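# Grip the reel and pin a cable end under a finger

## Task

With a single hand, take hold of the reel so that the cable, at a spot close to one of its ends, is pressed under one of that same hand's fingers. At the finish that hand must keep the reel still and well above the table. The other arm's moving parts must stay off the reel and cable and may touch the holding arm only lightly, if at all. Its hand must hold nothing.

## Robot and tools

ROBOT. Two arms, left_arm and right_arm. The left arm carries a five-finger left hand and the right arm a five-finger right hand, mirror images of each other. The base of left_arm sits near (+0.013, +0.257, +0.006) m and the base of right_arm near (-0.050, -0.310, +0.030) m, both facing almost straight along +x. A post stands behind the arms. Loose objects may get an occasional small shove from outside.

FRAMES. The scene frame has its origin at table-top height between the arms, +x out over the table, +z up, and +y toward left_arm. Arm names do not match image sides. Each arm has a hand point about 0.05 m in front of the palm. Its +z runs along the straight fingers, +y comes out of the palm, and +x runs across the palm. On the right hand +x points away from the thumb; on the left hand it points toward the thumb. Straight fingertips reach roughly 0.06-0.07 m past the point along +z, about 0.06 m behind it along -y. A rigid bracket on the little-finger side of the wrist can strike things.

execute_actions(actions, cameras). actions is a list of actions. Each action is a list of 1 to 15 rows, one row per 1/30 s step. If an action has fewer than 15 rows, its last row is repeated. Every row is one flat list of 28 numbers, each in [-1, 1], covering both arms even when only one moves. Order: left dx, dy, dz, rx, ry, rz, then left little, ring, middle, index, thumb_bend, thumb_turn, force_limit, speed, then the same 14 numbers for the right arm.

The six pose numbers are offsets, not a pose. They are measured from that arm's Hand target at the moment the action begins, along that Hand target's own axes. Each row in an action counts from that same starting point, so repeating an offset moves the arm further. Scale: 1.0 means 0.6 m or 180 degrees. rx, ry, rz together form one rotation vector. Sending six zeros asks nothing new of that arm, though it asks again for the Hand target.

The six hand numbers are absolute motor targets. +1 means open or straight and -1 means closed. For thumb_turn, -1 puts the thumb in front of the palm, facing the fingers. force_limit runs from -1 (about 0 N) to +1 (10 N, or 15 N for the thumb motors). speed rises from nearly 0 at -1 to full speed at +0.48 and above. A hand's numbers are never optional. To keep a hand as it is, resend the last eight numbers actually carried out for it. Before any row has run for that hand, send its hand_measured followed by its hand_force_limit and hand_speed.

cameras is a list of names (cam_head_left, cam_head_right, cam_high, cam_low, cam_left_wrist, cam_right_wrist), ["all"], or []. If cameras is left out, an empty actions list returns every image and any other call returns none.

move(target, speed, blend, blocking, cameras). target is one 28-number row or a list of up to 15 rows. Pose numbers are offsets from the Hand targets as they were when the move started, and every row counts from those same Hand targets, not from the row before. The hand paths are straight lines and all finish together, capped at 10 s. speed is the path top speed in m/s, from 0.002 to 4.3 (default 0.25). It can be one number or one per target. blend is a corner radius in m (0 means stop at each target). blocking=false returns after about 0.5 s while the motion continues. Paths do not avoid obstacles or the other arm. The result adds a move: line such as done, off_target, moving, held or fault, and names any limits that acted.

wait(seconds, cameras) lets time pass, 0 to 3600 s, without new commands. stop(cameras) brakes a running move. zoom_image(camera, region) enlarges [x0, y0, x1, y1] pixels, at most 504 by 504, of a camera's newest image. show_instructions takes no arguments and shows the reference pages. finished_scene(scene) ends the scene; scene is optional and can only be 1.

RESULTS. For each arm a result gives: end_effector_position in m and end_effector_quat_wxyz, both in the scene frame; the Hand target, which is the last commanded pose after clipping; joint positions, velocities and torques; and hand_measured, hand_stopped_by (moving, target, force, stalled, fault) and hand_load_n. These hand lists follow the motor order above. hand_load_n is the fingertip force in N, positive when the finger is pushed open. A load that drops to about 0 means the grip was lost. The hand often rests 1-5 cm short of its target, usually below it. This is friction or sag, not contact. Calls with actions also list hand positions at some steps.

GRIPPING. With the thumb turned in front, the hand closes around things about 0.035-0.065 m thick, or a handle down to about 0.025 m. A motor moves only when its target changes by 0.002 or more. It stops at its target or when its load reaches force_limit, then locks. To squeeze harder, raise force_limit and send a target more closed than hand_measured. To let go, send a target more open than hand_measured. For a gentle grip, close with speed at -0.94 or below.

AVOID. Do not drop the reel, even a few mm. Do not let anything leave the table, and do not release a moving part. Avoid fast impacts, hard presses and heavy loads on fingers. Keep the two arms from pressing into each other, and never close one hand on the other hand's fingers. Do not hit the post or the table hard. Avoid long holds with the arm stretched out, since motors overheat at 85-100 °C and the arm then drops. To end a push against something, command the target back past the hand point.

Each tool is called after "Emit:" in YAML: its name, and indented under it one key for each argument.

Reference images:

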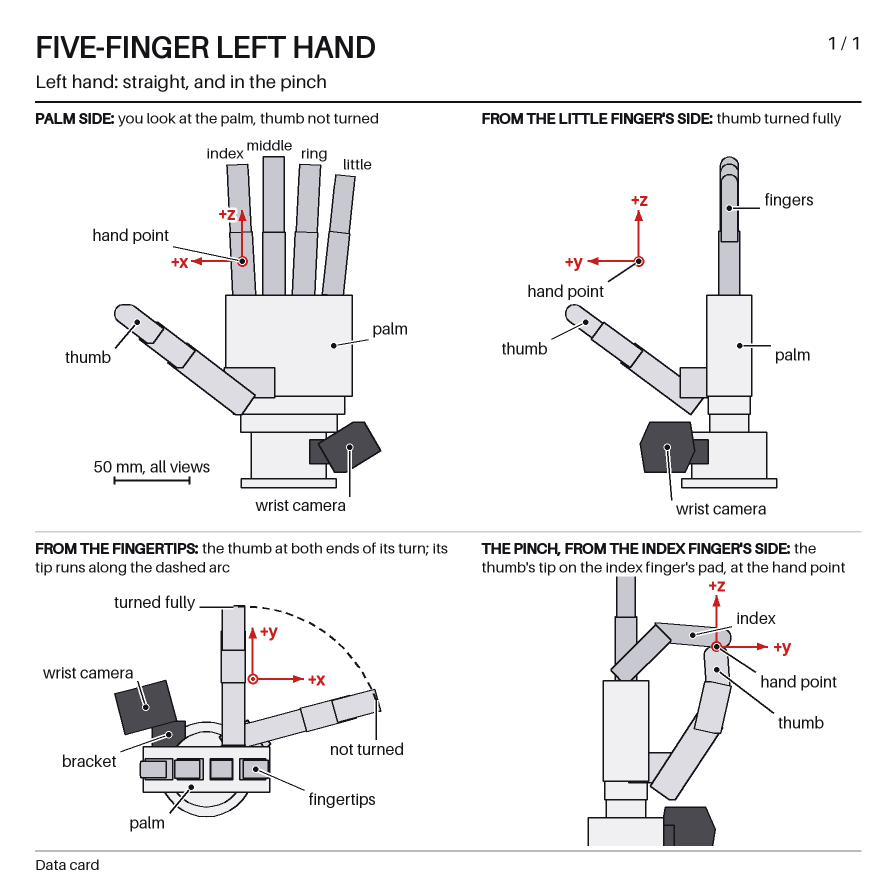

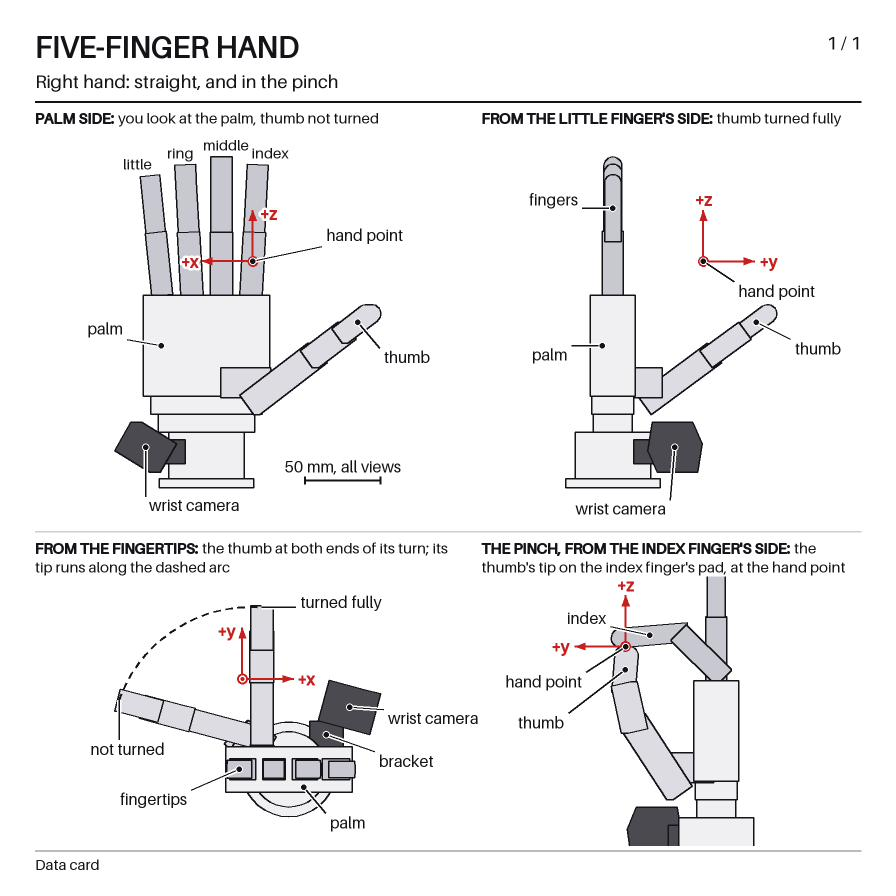

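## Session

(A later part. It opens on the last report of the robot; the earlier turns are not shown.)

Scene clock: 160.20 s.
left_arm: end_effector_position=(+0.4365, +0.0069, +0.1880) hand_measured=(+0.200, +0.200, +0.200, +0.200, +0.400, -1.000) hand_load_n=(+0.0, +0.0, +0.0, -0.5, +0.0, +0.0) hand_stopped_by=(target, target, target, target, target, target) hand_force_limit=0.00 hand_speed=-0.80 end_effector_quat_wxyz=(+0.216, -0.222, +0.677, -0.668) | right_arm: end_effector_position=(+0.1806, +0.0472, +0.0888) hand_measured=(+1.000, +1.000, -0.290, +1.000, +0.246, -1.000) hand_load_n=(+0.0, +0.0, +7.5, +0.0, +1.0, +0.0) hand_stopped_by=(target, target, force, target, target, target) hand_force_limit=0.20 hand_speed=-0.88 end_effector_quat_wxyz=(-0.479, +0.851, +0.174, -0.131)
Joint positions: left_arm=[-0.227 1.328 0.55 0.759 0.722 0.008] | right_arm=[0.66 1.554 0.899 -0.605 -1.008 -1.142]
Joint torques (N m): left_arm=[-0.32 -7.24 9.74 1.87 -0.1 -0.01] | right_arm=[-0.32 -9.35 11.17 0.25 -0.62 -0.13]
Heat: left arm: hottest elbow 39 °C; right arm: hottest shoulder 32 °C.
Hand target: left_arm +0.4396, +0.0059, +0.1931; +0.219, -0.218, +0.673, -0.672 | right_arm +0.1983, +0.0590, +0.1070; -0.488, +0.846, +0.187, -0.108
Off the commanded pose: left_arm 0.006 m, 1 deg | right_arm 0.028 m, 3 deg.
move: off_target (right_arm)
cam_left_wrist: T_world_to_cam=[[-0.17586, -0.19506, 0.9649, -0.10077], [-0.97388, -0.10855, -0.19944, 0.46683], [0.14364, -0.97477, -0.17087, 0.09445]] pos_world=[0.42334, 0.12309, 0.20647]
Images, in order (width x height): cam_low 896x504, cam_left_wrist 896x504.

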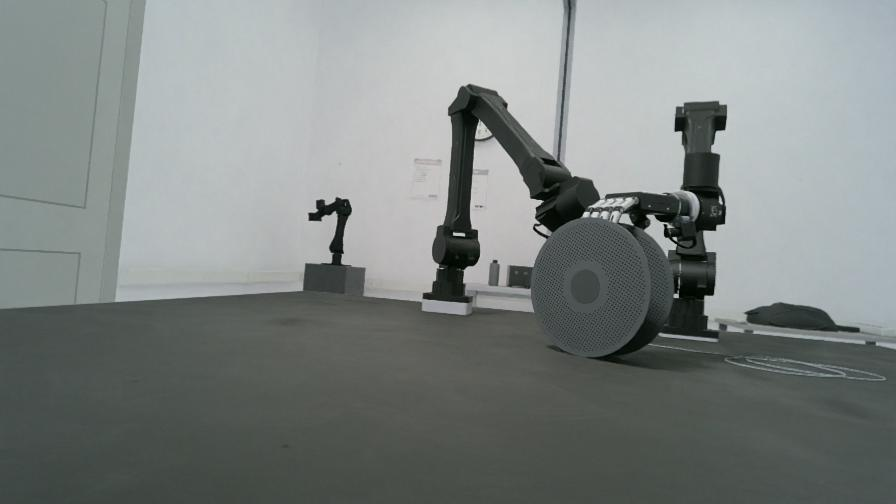

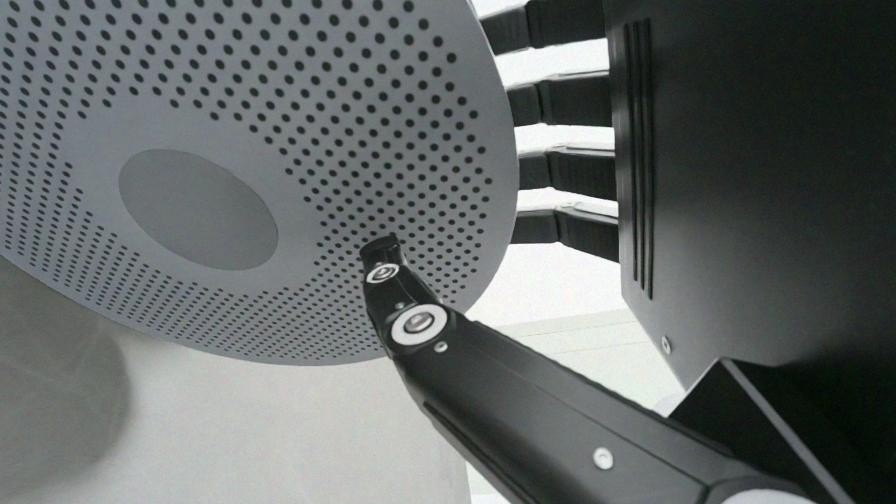

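Emit:
move:
  target:
    - [0,-0.2,0,0,0,0,0.2,0.2,0.2,0.2,0.4,-1,0,-0.8, 0,-0.02,0.02,0,0,0,1,1,1,1,1,-1,0,-0.5]
    - [-0.0706,0.0552,-0.4929,-0.154,-0.2928,-0.0785,1,1,0,1,0.35,-1,0,-0.5, -0.05,-0.25,0.1,0,0,0,1,1,1,1,1,-1,0,-0.5]
  speed: 0.15
  cameras: ["all"]

Scene clock: 167.53 s.
left_arm: end_effector_position=(+0.3030, +0.2680, +0.1625) hand_measured=(+1.000, +1.000, +0.000, +1.000, +0.350, -1.000) hand_load_n=(+0.0, +0.0, +0.0, +0.0, +0.0, +0.0) hand_stopped_by=(target, target, target, target, target, target) hand_force_limit=0.00 hand_speed=-0.50 end_effector_quat_wxyz=(-0.352, +0.613, -0.610, +0.358) | right_arm: end_effector_position=(+0.1067, +0.1406, +0.1761) hand_measured=(+1.000, +1.000, +1.000, +1.000, +1.000, -1.000) hand_load_n=(+0.0, +0.0, +0.0, +0.0, +0.0, +0.0) hand_stopped_by=(target, target, target, target, target, target) hand_force_limit=0.00 hand_speed=-0.50 end_effector_quat_wxyz=(-0.465, +0.858, +0.174, -0.133)
Joint positions: left_arm=[0.276 0.457 0.416 -0.497 0.25 0.137] | right_arm=[0.952 1.432 1.01 -0.522 -0.854 -0.727]
Joint torques (N m): left_arm=[0.21 0.91 11.67 1.07 -0.04 0.15] | right_arm=[0.5 -9.47 13.41 1.51 -0.43 0.04]
Heat: left arm: hottest elbow 39 °C; right arm: hottest elbow 33 °C.
Hand target: left_arm +0.2998, +0.2699, +0.1601; -0.354, +0.612, -0.612, +0.353 | right_arm +0.1174, +0.1615, +0.2069; -0.488, +0.846, +0.188, -0.108
Off the commanded pose: left_arm 0.004 m, 1 deg | right_arm 0.039 m, 4 deg.
move: off_target (right_arm)
cam_left_wrist: T_world_to_cam=[[0.51375, -0.25479, 0.81923, -0.21798], [-0.52392, -0.84933, 0.06441, 0.37936], [0.67939, -0.4623, -0.56984, 0.12892]] pos_world=[0.22315, 0.32626, 0.22761]
cam_right_wrist: T_world_to_cam=[[0.43646, -0.37936, -0.81583, 0.14741], [-0.52653, -0.84297, 0.11029, 0.15795], [-0.72957, 0.38143, -0.56767, 0.23969]] pos_world=[0.1937, 0.09764, 0.2389]

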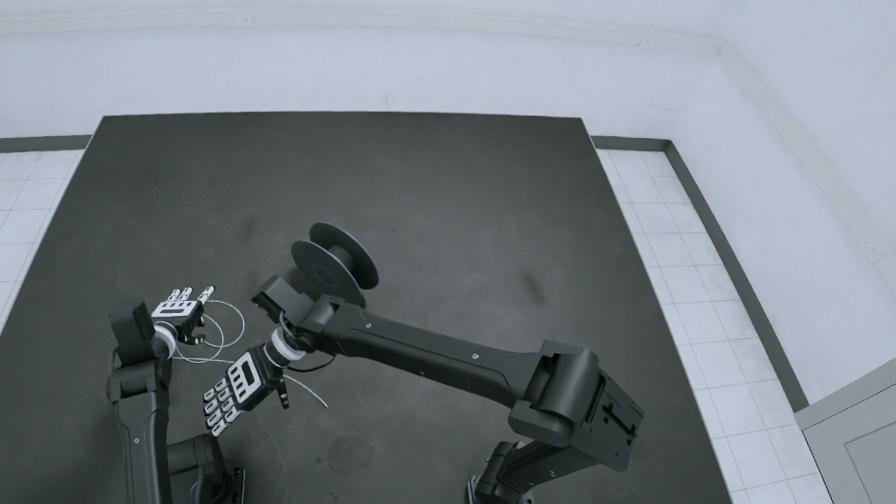

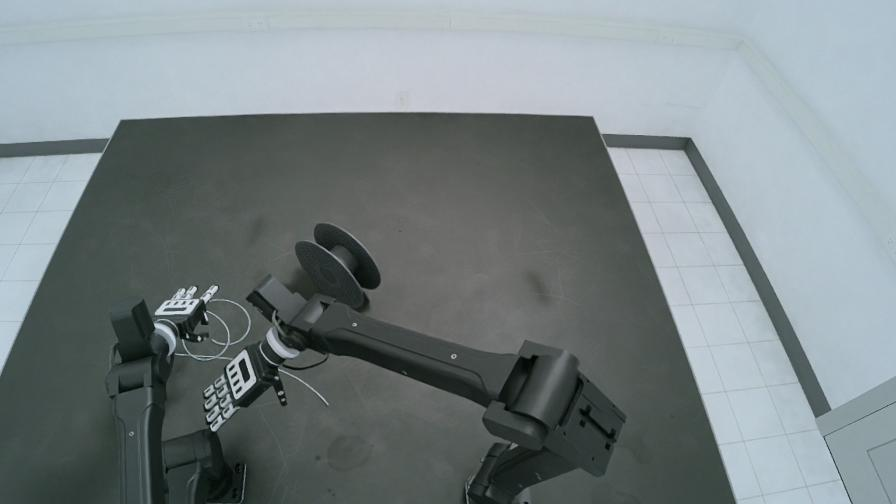

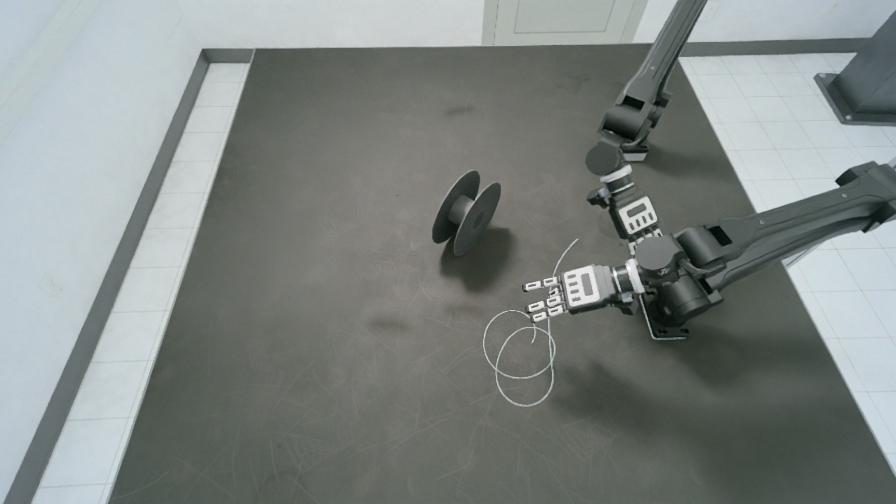

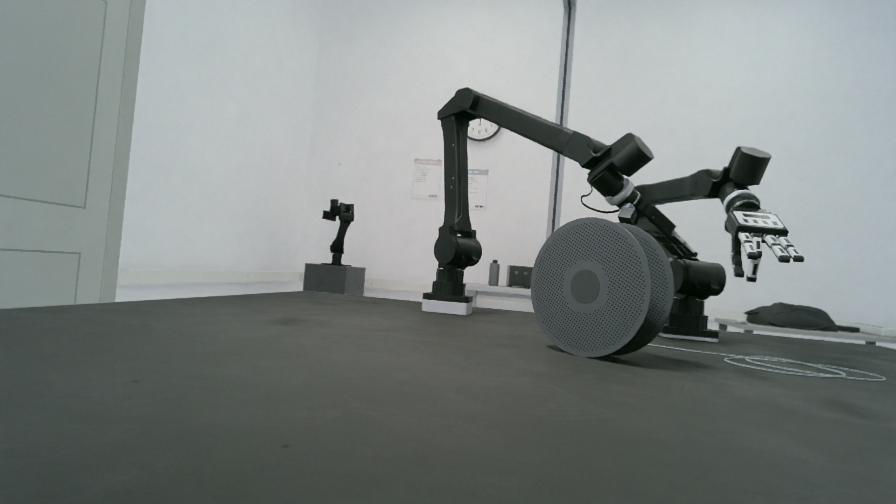

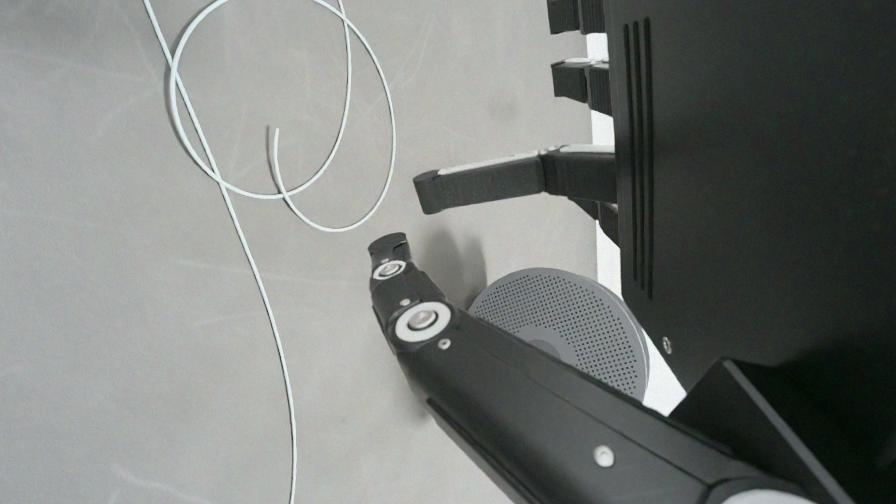

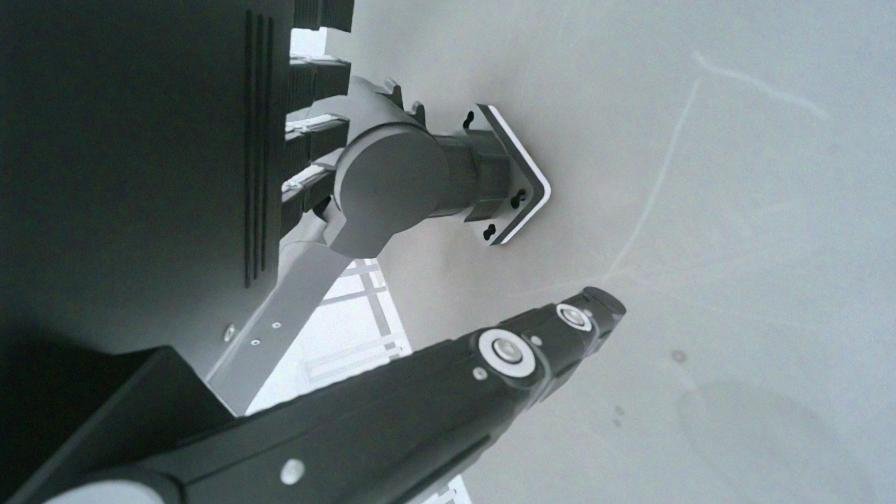

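Emit:
move:
  target: [0,0,0,0,0,0,1,1,0,1,0.35,-1,0,-0.5, -0.0847,0.2438,-0.8998,-0.3236,0.0964,0.1669,1,1,1,1,1,-1,0,-0.5]
  speed: 0.15
  cameras: ["cam_left_wrist","cam_head_left","cam_high"]

Emit:
zoom_image:
  camera: "cam_left_wrist"
  region: [220, 90, 360, 250]

Scene clock: 173.03 s.
left_arm: end_effector_position=(+0.3030, +0.2680, +0.1625) hand_measured=(+1.000, +1.000, +0.000, +1.000, +0.350, -1.000) hand_load_n=(+0.0, +0.0, +0.0, +0.0, +0.0, +0.0) hand_stopped_by=(target, target, target, target, target, target) hand_force_limit=0.00 hand_speed=-0.50 end_effector_quat_wxyz=(-0.352, +0.613, -0.610, +0.358) | right_arm: end_effector_position=(+0.2887, -0.3487, +0.3320) hand_measured=(+1.000, +1.000, +1.000, +1.000, +1.000, -1.000) hand_load_n=(+0.0, +0.0, +0.0, +0.0, +0.0, +0.0) hand_stopped_by=(target, target, target, target, target, target) hand_force_limit=0.00 hand_speed=-0.50 end_effector_quat_wxyz=(+0.003, +0.997, -0.075, +0.011)
Joint positions: left_arm=[0.276 0.457 0.416 -0.497 0.25 0.137] | right_arm=[0.051 1.323 1.471 -1.697 0.009 -1.371]
Joint torques (N m): left_arm=[0.26 0.91 11.7 1.06 -0.04 0.15] | right_arm=[-0.21 -6.36 13.31 -0.14 0.06 -0.12]
Heat: left arm: hottest elbow 40 °C; right arm: hottest elbow 34 °C.
Hand target: left_arm +0.2998, +0.2699, +0.1601; -0.354, +0.612, -0.612, +0.353 | right_arm +0.3000, -0.3497, +0.3508; +0.000, +0.997, -0.071, +0.000
Off the commanded pose: left_arm 0.004 m, 1 deg | right_arm 0.022 m, 1 deg.
joint sent to its limit (right arm) — joint 4 (wrist pitch), lower limit. The joint targets are off in orientation, not in position.
move: off_target (right_arm)
cam_left_wrist: T_world_to_cam=[[0.51375, -0.25479, 0.81923, -0.21798], [-0.52392, -0.84933, 0.06441, 0.37936], [0.67939, -0.4623, -0.56984, 0.12892]] pos_world=[0.22315, 0.32626, 0.22761]
Images, in order (width x height): cam_head_left 896x504, cam_high 896x504, cam_left_wrist 896x504.

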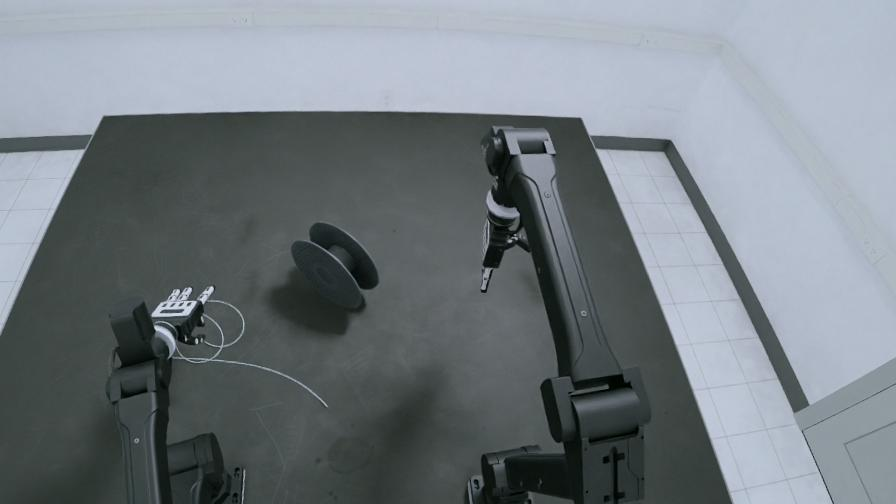

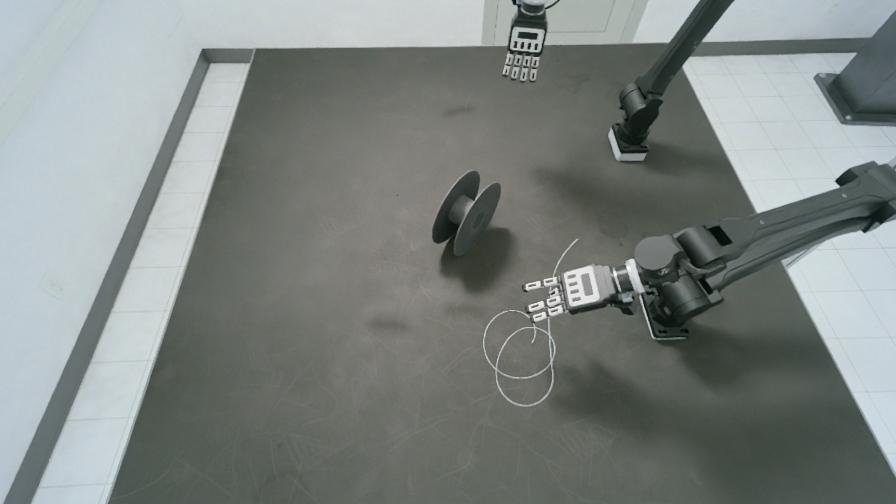

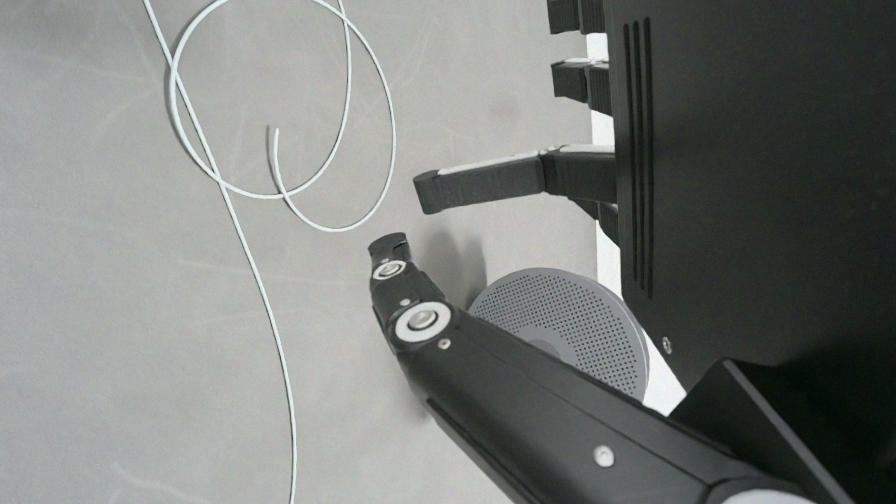

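Scaled by 3.150 from the camera's image (finer frame: 1280x720).

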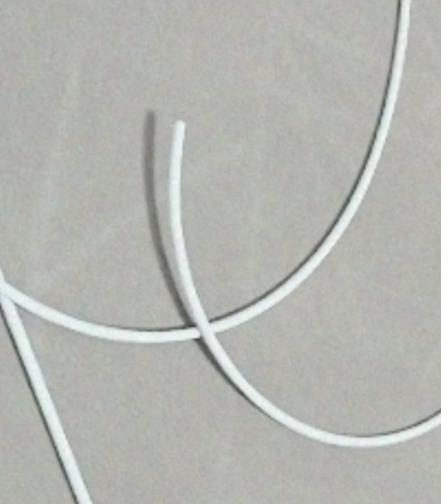

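Emit:
move:
  target: [-0.0268,0.1467,0.1697,0,0,0,1,1,-0.1,1,0.3,-1,0,-0.5, 0,0,0,0,0,0,1,1,1,1,1,-1,0,-0.5]
  speed: 0.1
  cameras: ["cam_left_wrist","cam_head_left"]

Emit:
zoom_image:
  camera: "cam_left_wrist"
  region: [250, 60, 510, 320]

Scene clock: 177.77 s.
left_arm: end_effector_position=(+0.3444, +0.2834, +0.0340) hand_measured=(+1.000, +1.000, -0.100, +1.000, +0.300, -1.000) hand_load_n=(+0.0, +0.0, +0.0, +0.0, +0.0, +0.0) hand_stopped_by=(target, target, target, target, target, target) hand_force_limit=0.00 hand_speed=-0.50 end_effector_quat_wxyz=(-0.350, +0.615, -0.612, +0.354) | right_arm: end_effector_position=(+0.2887, -0.3487, +0.3320) hand_measured=(+1.000, +1.000, +1.000, +1.000, +1.000, -1.000) hand_load_n=(+0.0, +0.0, +0.5, +0.0, +0.0, +0.0) hand_stopped_by=(target, target, target, target, target, target) hand_force_limit=0.00 hand_speed=-0.50 end_effector_quat_wxyz=(+0.003, +0.997, -0.075, +0.011)
Joint positions: left_arm=[0.289 0.971 0.204 0.218 0.258 0.145] | right_arm=[0.051 1.323 1.471 -1.697 0.009 -1.372]
Joint torques (N m): left_arm=[0.44 -1.38 8.7 1.81 0.15 0.14] | right_arm=[-0.21 -6.36 13.31 -0.16 0.06 -0.15]
Heat: left arm: hottest elbow 40 °C; right arm: hottest elbow 34 °C.
Hand target: left_arm +0.3440, +0.2862, +0.0330; -0.354, +0.612, -0.612, +0.353 | right_arm +0.3000, -0.3497, +0.3508; +0.000, +0.997, -0.071, +0.000
Off the commanded pose: left_arm 0.003 m, 1 deg | right_arm 0.022 m, 1 deg.
joint sent to its limit (right arm) — joint 4 (wrist pitch), lower limit. The joint targets are off in orientation, not in position.
move: done
cam_left_wrist: T_world_to_cam=[[0.5217, -0.2542, 0.81438, -0.13276], [-0.52173, -0.85033, 0.06881, 0.42186], [0.675, -0.46078, -0.57624, 0.03599]] pos_world=[0.26506, 0.34156, 0.09983]
Images, in order (width x height): cam_head_left 896x504, cam_left_wrist 896x504.

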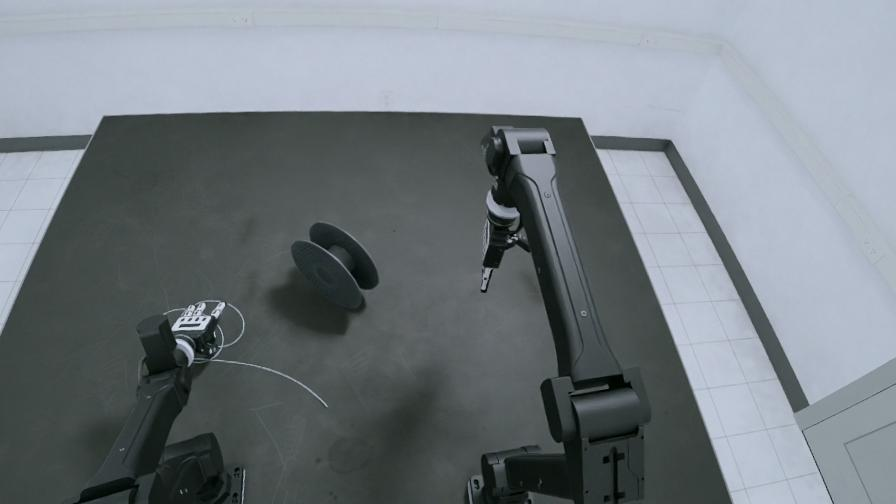

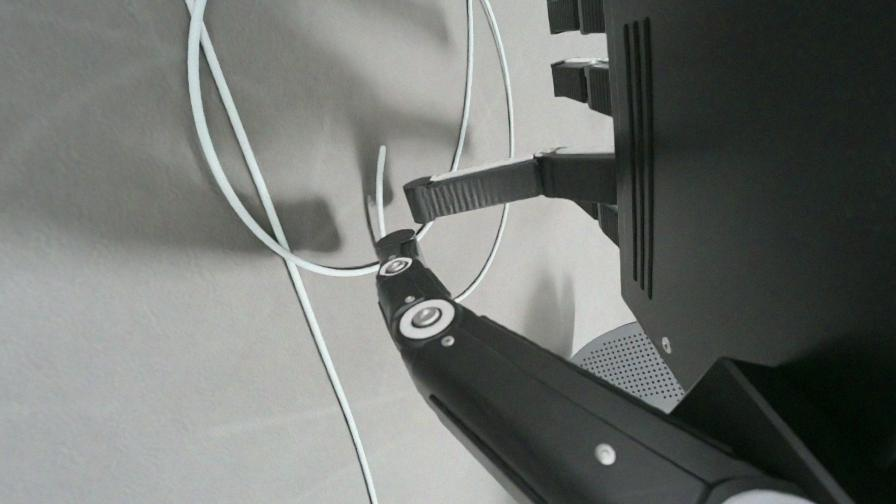

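Scaled by 1.938 from the camera's image (finer frame: 1280x720).

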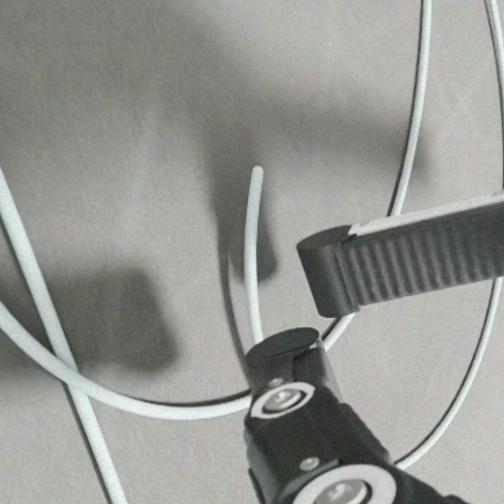

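Emit:
execute_actions:
  actions: []

Scene clock: 179.77 s.
left_arm: end_effector_position=(+0.3444, +0.2834, +0.0340) hand_measured=(+1.000, +1.000, -0.100, +1.000, +0.300, -1.000) hand_load_n=(+0.0, +0.0, +0.0, +0.0, +0.0, +0.0) hand_stopped_by=(target, target, target, target, target, target) hand_force_limit=0.00 hand_speed=-0.50 end_effector_quat_wxyz=(-0.350, +0.615, -0.612, +0.354) | right_arm: end_effector_position=(+0.2887, -0.3487, +0.3320) hand_measured=(+1.000, +1.000, +1.000, +1.000, +1.000, -1.000) hand_load_n=(+0.0, +0.0, +0.0, +0.0, +0.0, +0.0) hand_stopped_by=(target, target, target, target, target, target) hand_force_limit=0.00 hand_speed=-0.50 end_effector_quat_wxyz=(+0.003, +0.997, -0.075, +0.011)
Joint positions: left_arm=[0.289 0.971 0.204 0.218 0.258 0.145] | right_arm=[0.051 1.323 1.471 -1.697 0.009 -1.372]
Joint velocities: within noise
Joint torques (N m): left_arm=[0.44 -1.38 8.69 1.88 0.15 0.14] | right_arm=[-0.15 -6.36 13.29 -0.17 0.06 -0.15]
Motor temperatures (°C): left_arm=[30 24 39 29 28 29] | right_arm=[29 32 34 28 24 25]
Heat: left arm: hottest elbow 39 °C; right arm: hottest elbow 34 °C.
Hand target: left_arm +0.3440, +0.2862, +0.0329; -0.354, +0.612, -0.612, +0.353 | right_arm +0.3000, -0.3497, +0.3508; +0.000, +0.997, -0.071, +0.000
Off the commanded pose: left_arm 0.003 m, 1 deg | right_arm 0.022 m, 1 deg.
camera_calibration:
cam_left_wrist: T_world_to_cam=[[0.5217, -0.2542, 0.81438, -0.13276], [-0.52173, -0.85033, 0.06881, 0.42186], [0.675, -0.46078, -0.57624, 0.03599]] pos_world=[0.26506, 0.34156, 0.09983]
cam_right_wrist: T_world_to_cam=[[0.14248, -0.98929, 0.03156, -0.39967], [-0.87599, -0.11119, 0.46934, 0.06093], [-0.4608, -0.09451, -0.88246, 0.50853]] pos_world=[0.34464, -0.34056, 0.43277]

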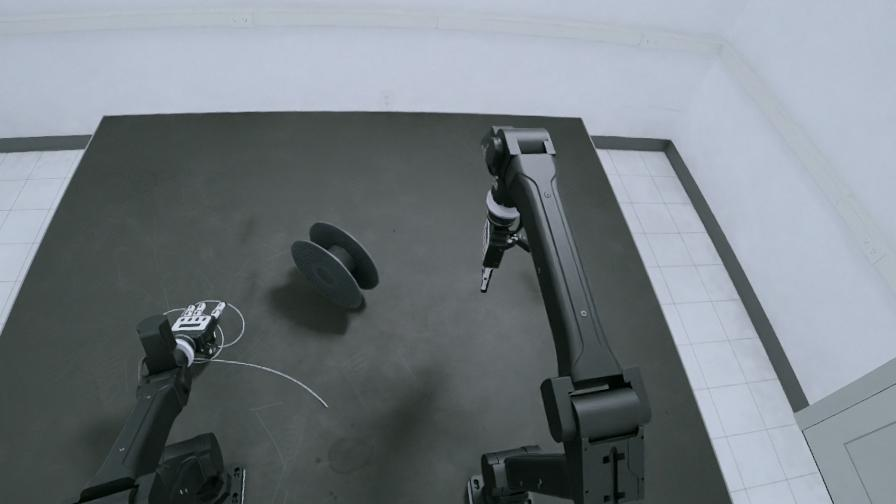

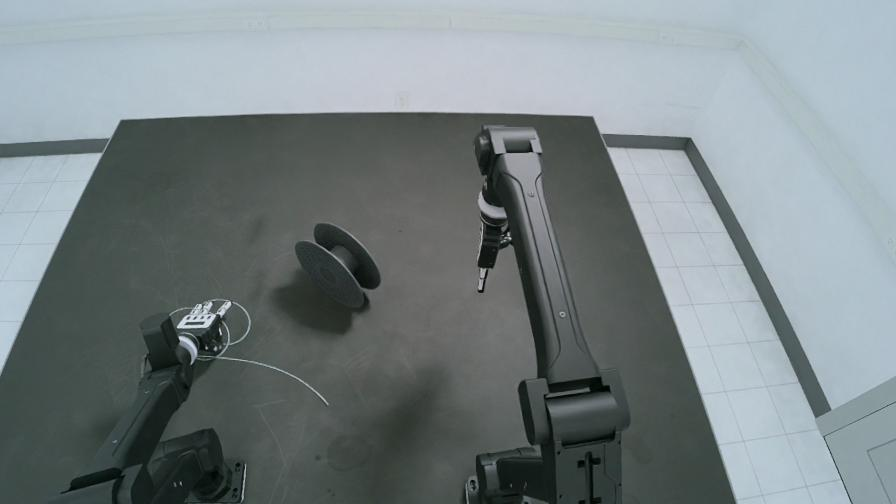

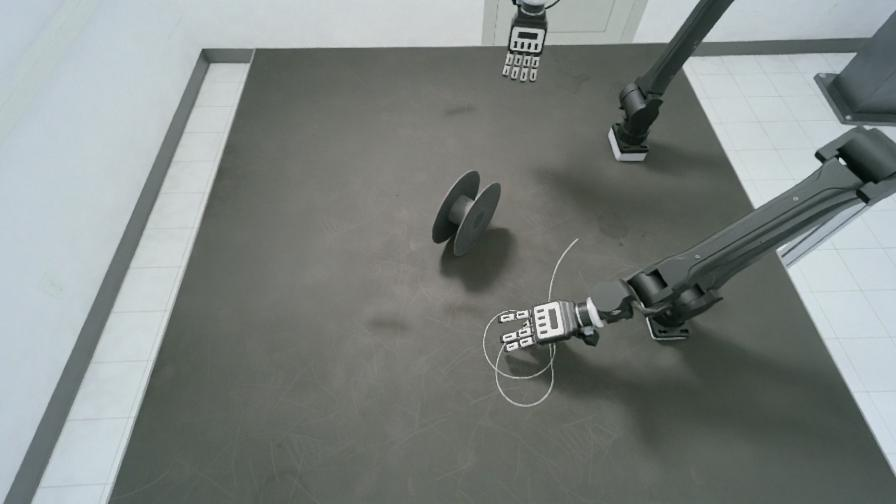

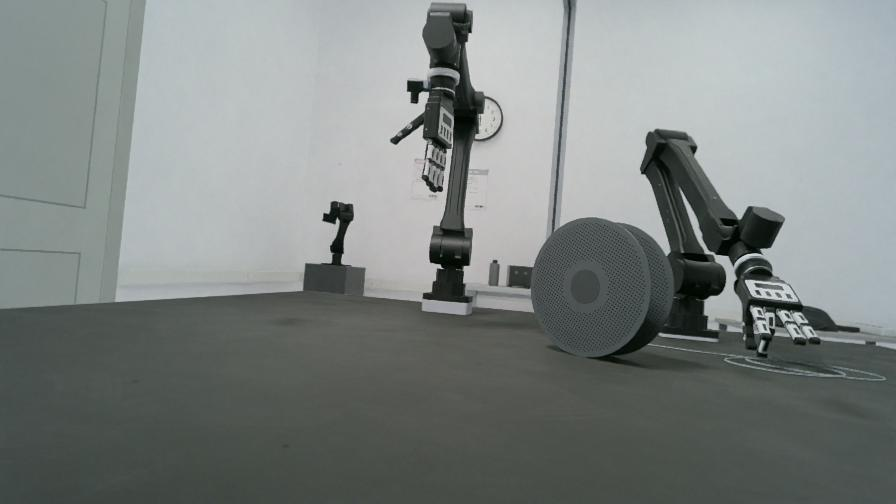

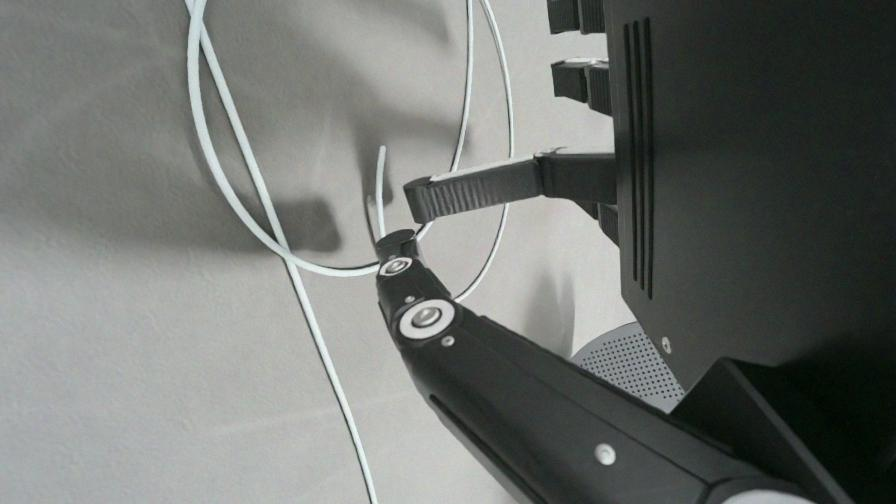

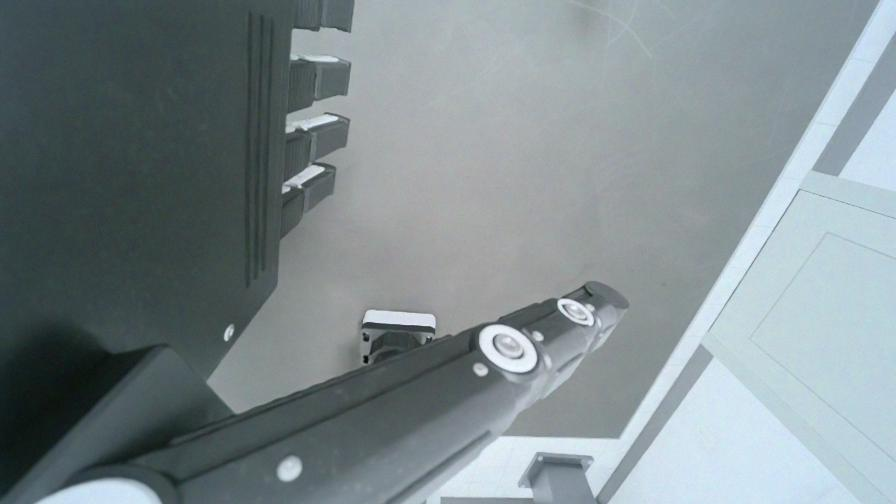

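Emit:
zoom_image:
  camera: "cam_left_wrist"
  region: [280, 110, 530, 310]

Emit:
zoom_image:
  camera: "cam_low"
  region: [700, 290, 896, 400]

Scaled by 2.016 from the camera's image (finer frame: 1280x720).

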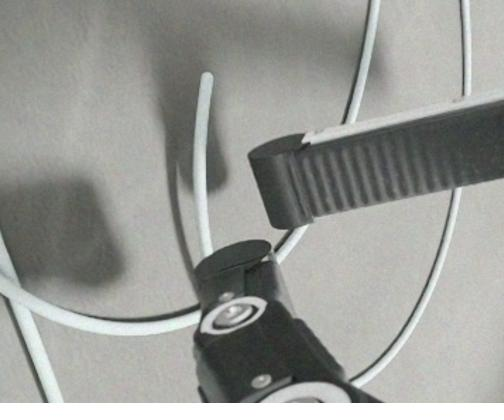

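Scaled by 2.571 from the camera's image (finer frame: 1280x720).

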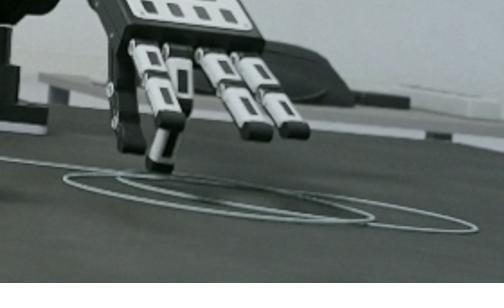

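Emit:
move:
  target: [-0.008,0.0176,0.0025,0,0,0, 1,1,0.2,1,0.3,-1,0,-0.5, 0,0,0,0,0,0, 1,1,1,1,1,-1,0,-0.5]
  speed: 0.03
  cameras: ["cam_left_wrist","cam_low","cam_high"]

Emit:
zoom_image:
  camera: "cam_left_wrist"
  region: [280, 110, 530, 310]

Emit:
zoom_image:
  camera: "cam_low"
  region: [700, 290, 896, 400]

Scene clock: 184.60 s.
left_arm: end_effector_position=(+0.3418, +0.2885, +0.0269) hand_measured=(+1.000, +1.000, +0.200, +1.000, +0.300, -1.000) hand_load_n=(+0.0, +0.0, +0.0, -0.5, +0.0, -0.5) hand_stopped_by=(target, target, target, target, target, target) hand_force_limit=0.00 hand_speed=-0.50 end_effector_quat_wxyz=(-0.353, +0.613, -0.610, +0.356) | right_arm: end_effector_position=(+0.2887, -0.3487, +0.3320) hand_measured=(+1.000, +1.000, +1.000, +1.000, +1.000, -1.000) hand_load_n=(+0.0, +0.0, +0.0, +0.0, +0.0, +0.0) hand_stopped_by=(target, target, target, target, target, target) hand_force_limit=0.00 hand_speed=-0.50 end_effector_quat_wxyz=(+0.003, +0.997, -0.075, +0.011)
Joint positions: left_arm=[0.318 1.002 0.186 0.272 0.283 0.16] | right_arm=[0.051 1.323 1.471 -1.697 0.009 -1.372]
Joint torques (N m): left_arm=[0.38 -0.79 8.25 1.85 0.14 0.18] | right_arm=[-0.26 -6.36 13.31 -0.17 0.06 -0.15]
Heat: left arm: hottest elbow 39 °C; right arm: hottest elbow 34 °C.
Hand target: left_arm +0.3400, +0.2910, +0.0230; -0.354, +0.612, -0.612, +0.353 | right_arm +0.3000, -0.3497, +0.3508; +0.000, +0.997, -0.071, +0.000
Off the commanded pose: left_arm 0.005 m, 0 deg | right_arm 0.022 m, 1 deg.
joint sent to its limit (right arm) — joint 4 (wrist pitch), lower limit. The joint targets are off in orientation, not in position.
move: done
cam_left_wrist: T_world_to_cam=[[0.51521, -0.25483, 0.8183, -0.12211], [-0.52192, -0.85061, 0.06371, 0.42562], [0.67982, -0.45992, -0.57125, 0.03399]] pos_world=[0.26195, 0.34656, 0.09221]
Images, in order (width x height): cam_high 896x504, cam_low 896x504, cam_left_wrist 896x504.

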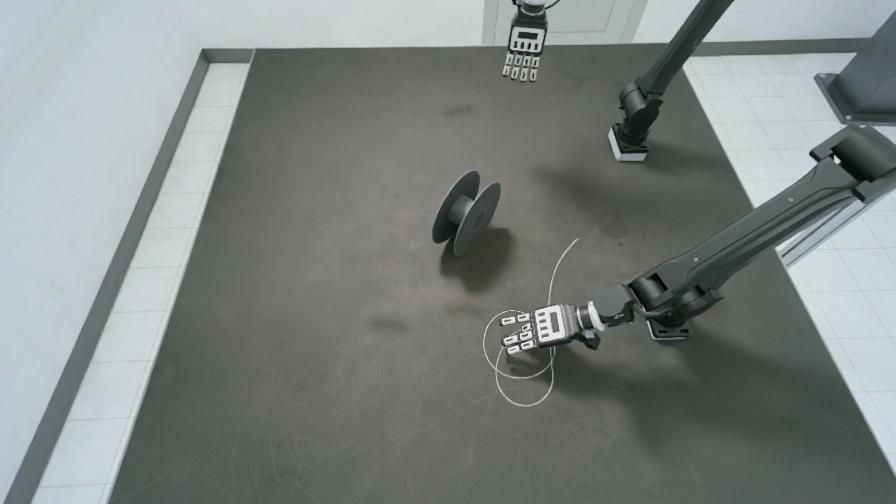

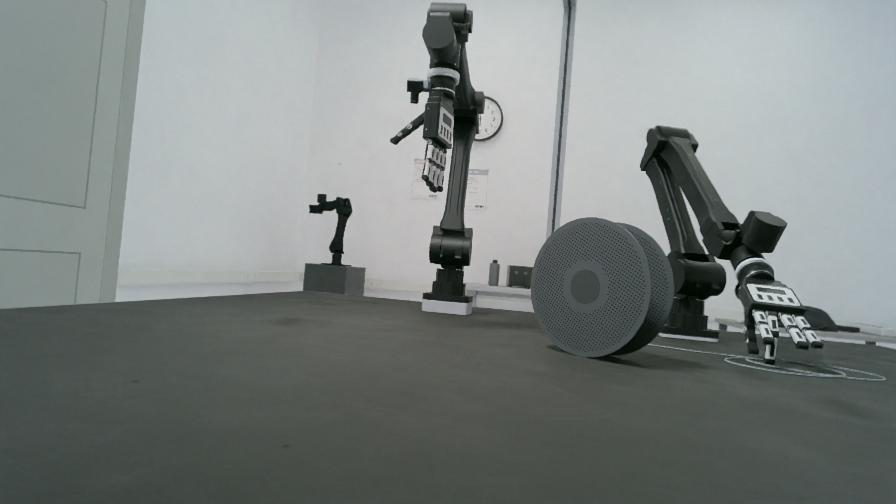

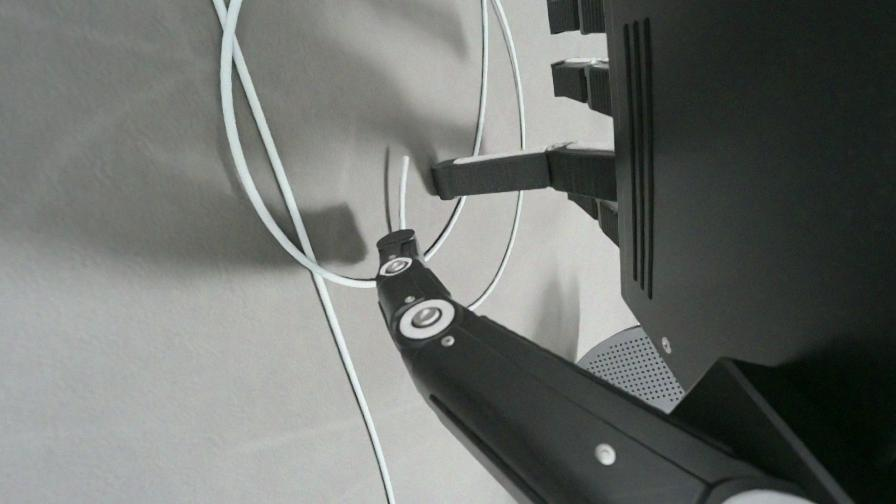

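Scaled by 2.016 from the camera's image (finer frame: 1280x720).

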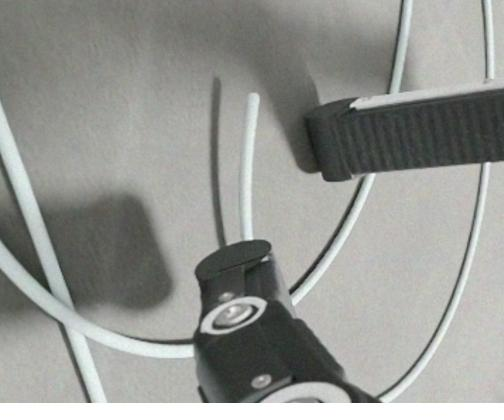

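Scaled by 2.571 from the camera's image (finer frame: 1280x720).

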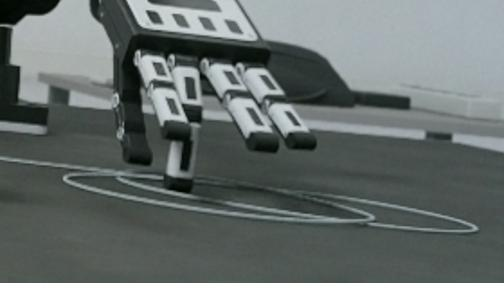

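Emit:
move:
  target: [0,0.0142,0.0053,0,0,0, 1,1,0.2,1,0.245,-1,-0.5,-0.5, 0,0,0,0,0,0, 1,1,1,1,1,-1,0,-0.5]
  speed: 0.03
  cameras: ["cam_left_wrist","cam_low"]

Emit:
zoom_image:
  camera: "cam_left_wrist"
  region: [280, 110, 530, 310]

Emit:
zoom_image:
  camera: "cam_low"
  region: [700, 290, 896, 400]

Scene clock: 186.20 s.
left_arm: end_effector_position=(+0.3458, +0.2895, +0.0253) hand_measured=(+1.000, +1.000, +0.200, +1.000, +0.246, -1.000) hand_load_n=(+0.0, +0.0, -1.0, +0.0, +0.0, +0.0) hand_stopped_by=(target, target, target, target, target, target) hand_force_limit=-0.50 hand_speed=-0.50 end_effector_quat_wxyz=(-0.361, +0.607, -0.608, +0.362) | right_arm: end_effector_position=(+0.2887, -0.3487, +0.3320) hand_measured=(+1.000, +1.000, +1.000, +1.000, +1.000, -1.000) hand_load_n=(+0.0, +0.0, +0.0, +0.0, +0.0, +0.0) hand_stopped_by=(target, target, target, target, target, target) hand_force_limit=0.00 hand_speed=-0.50 end_effector_quat_wxyz=(+0.003, +0.997, -0.075, +0.011)
Joint positions: left_arm=[0.319 1.036 0.178 0.336 0.288 0.16] | right_arm=[0.051 1.323 1.471 -1.697 0.009 -1.372]
Joint torques (N m): left_arm=[0.5 -0.38 7.27 1.63 0.05 0.16] | right_arm=[-0.32 -6.42 13.31 -0.16 0.05 -0.14]
Heat: left arm: hottest elbow 39 °C; right arm: hottest elbow 34 °C.
Hand target: left_arm +0.3387, +0.2910, +0.0142; -0.354, +0.612, -0.612, +0.353 | right_arm +0.3000, -0.3497, +0.3508; +0.000, +0.997, -0.071, +0.000
Off the commanded pose: left_arm 0.014 m, 1 deg | right_arm 0.022 m, 1 deg.
joint sent to its limit (right arm) — joint 4 (wrist pitch), lower limit. The joint targets are off in orientation, not in position.
move: off_target (left_arm)
cam_left_wrist: T_world_to_cam=[[0.49615, -0.26093, 0.8281, -0.11444], [-0.52585, -0.84925, 0.04746, 0.43004], [0.69088, -0.459, -0.55857, 0.02636]] pos_world=[0.26471, 0.34745, 0.08908]
Images, in order (width x height): cam_low 896x504, cam_left_wrist 896x504.

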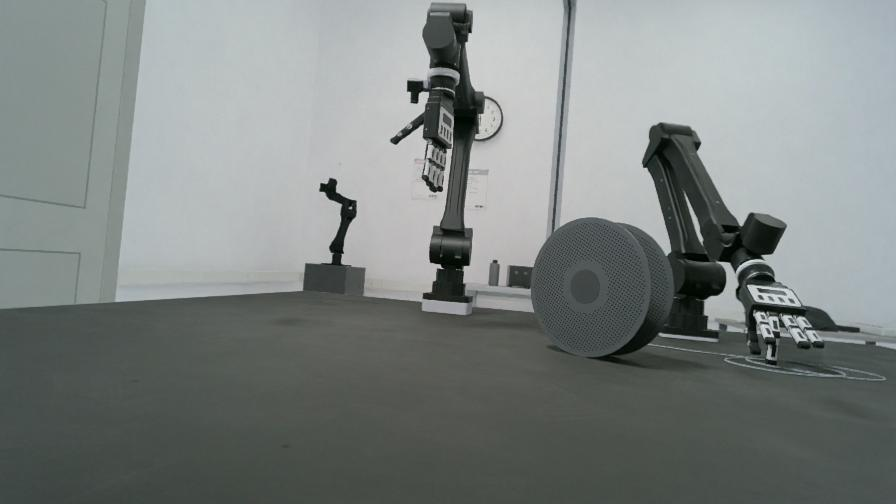

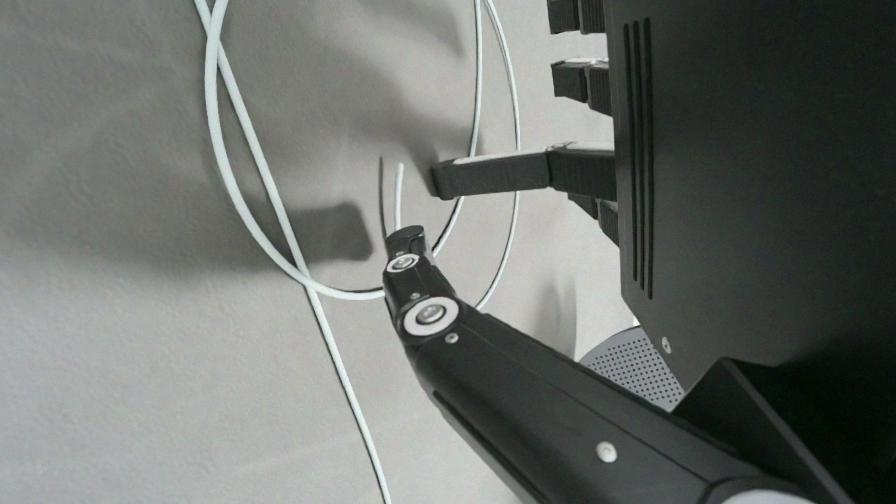

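Scaled by 2.016 from the camera's image (finer frame: 1280x720).

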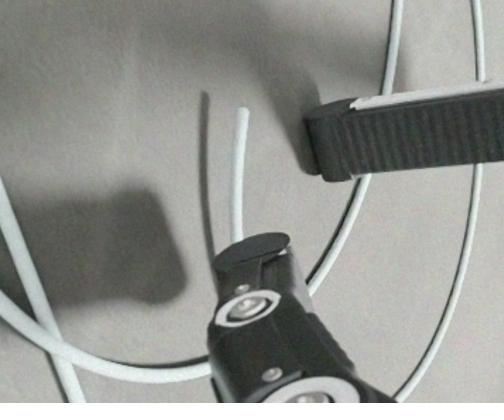

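Scaled by 2.571 from the camera's image (finer frame: 1280x720).

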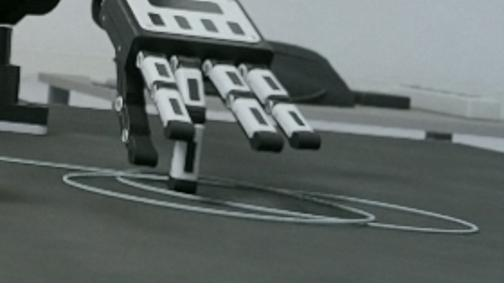

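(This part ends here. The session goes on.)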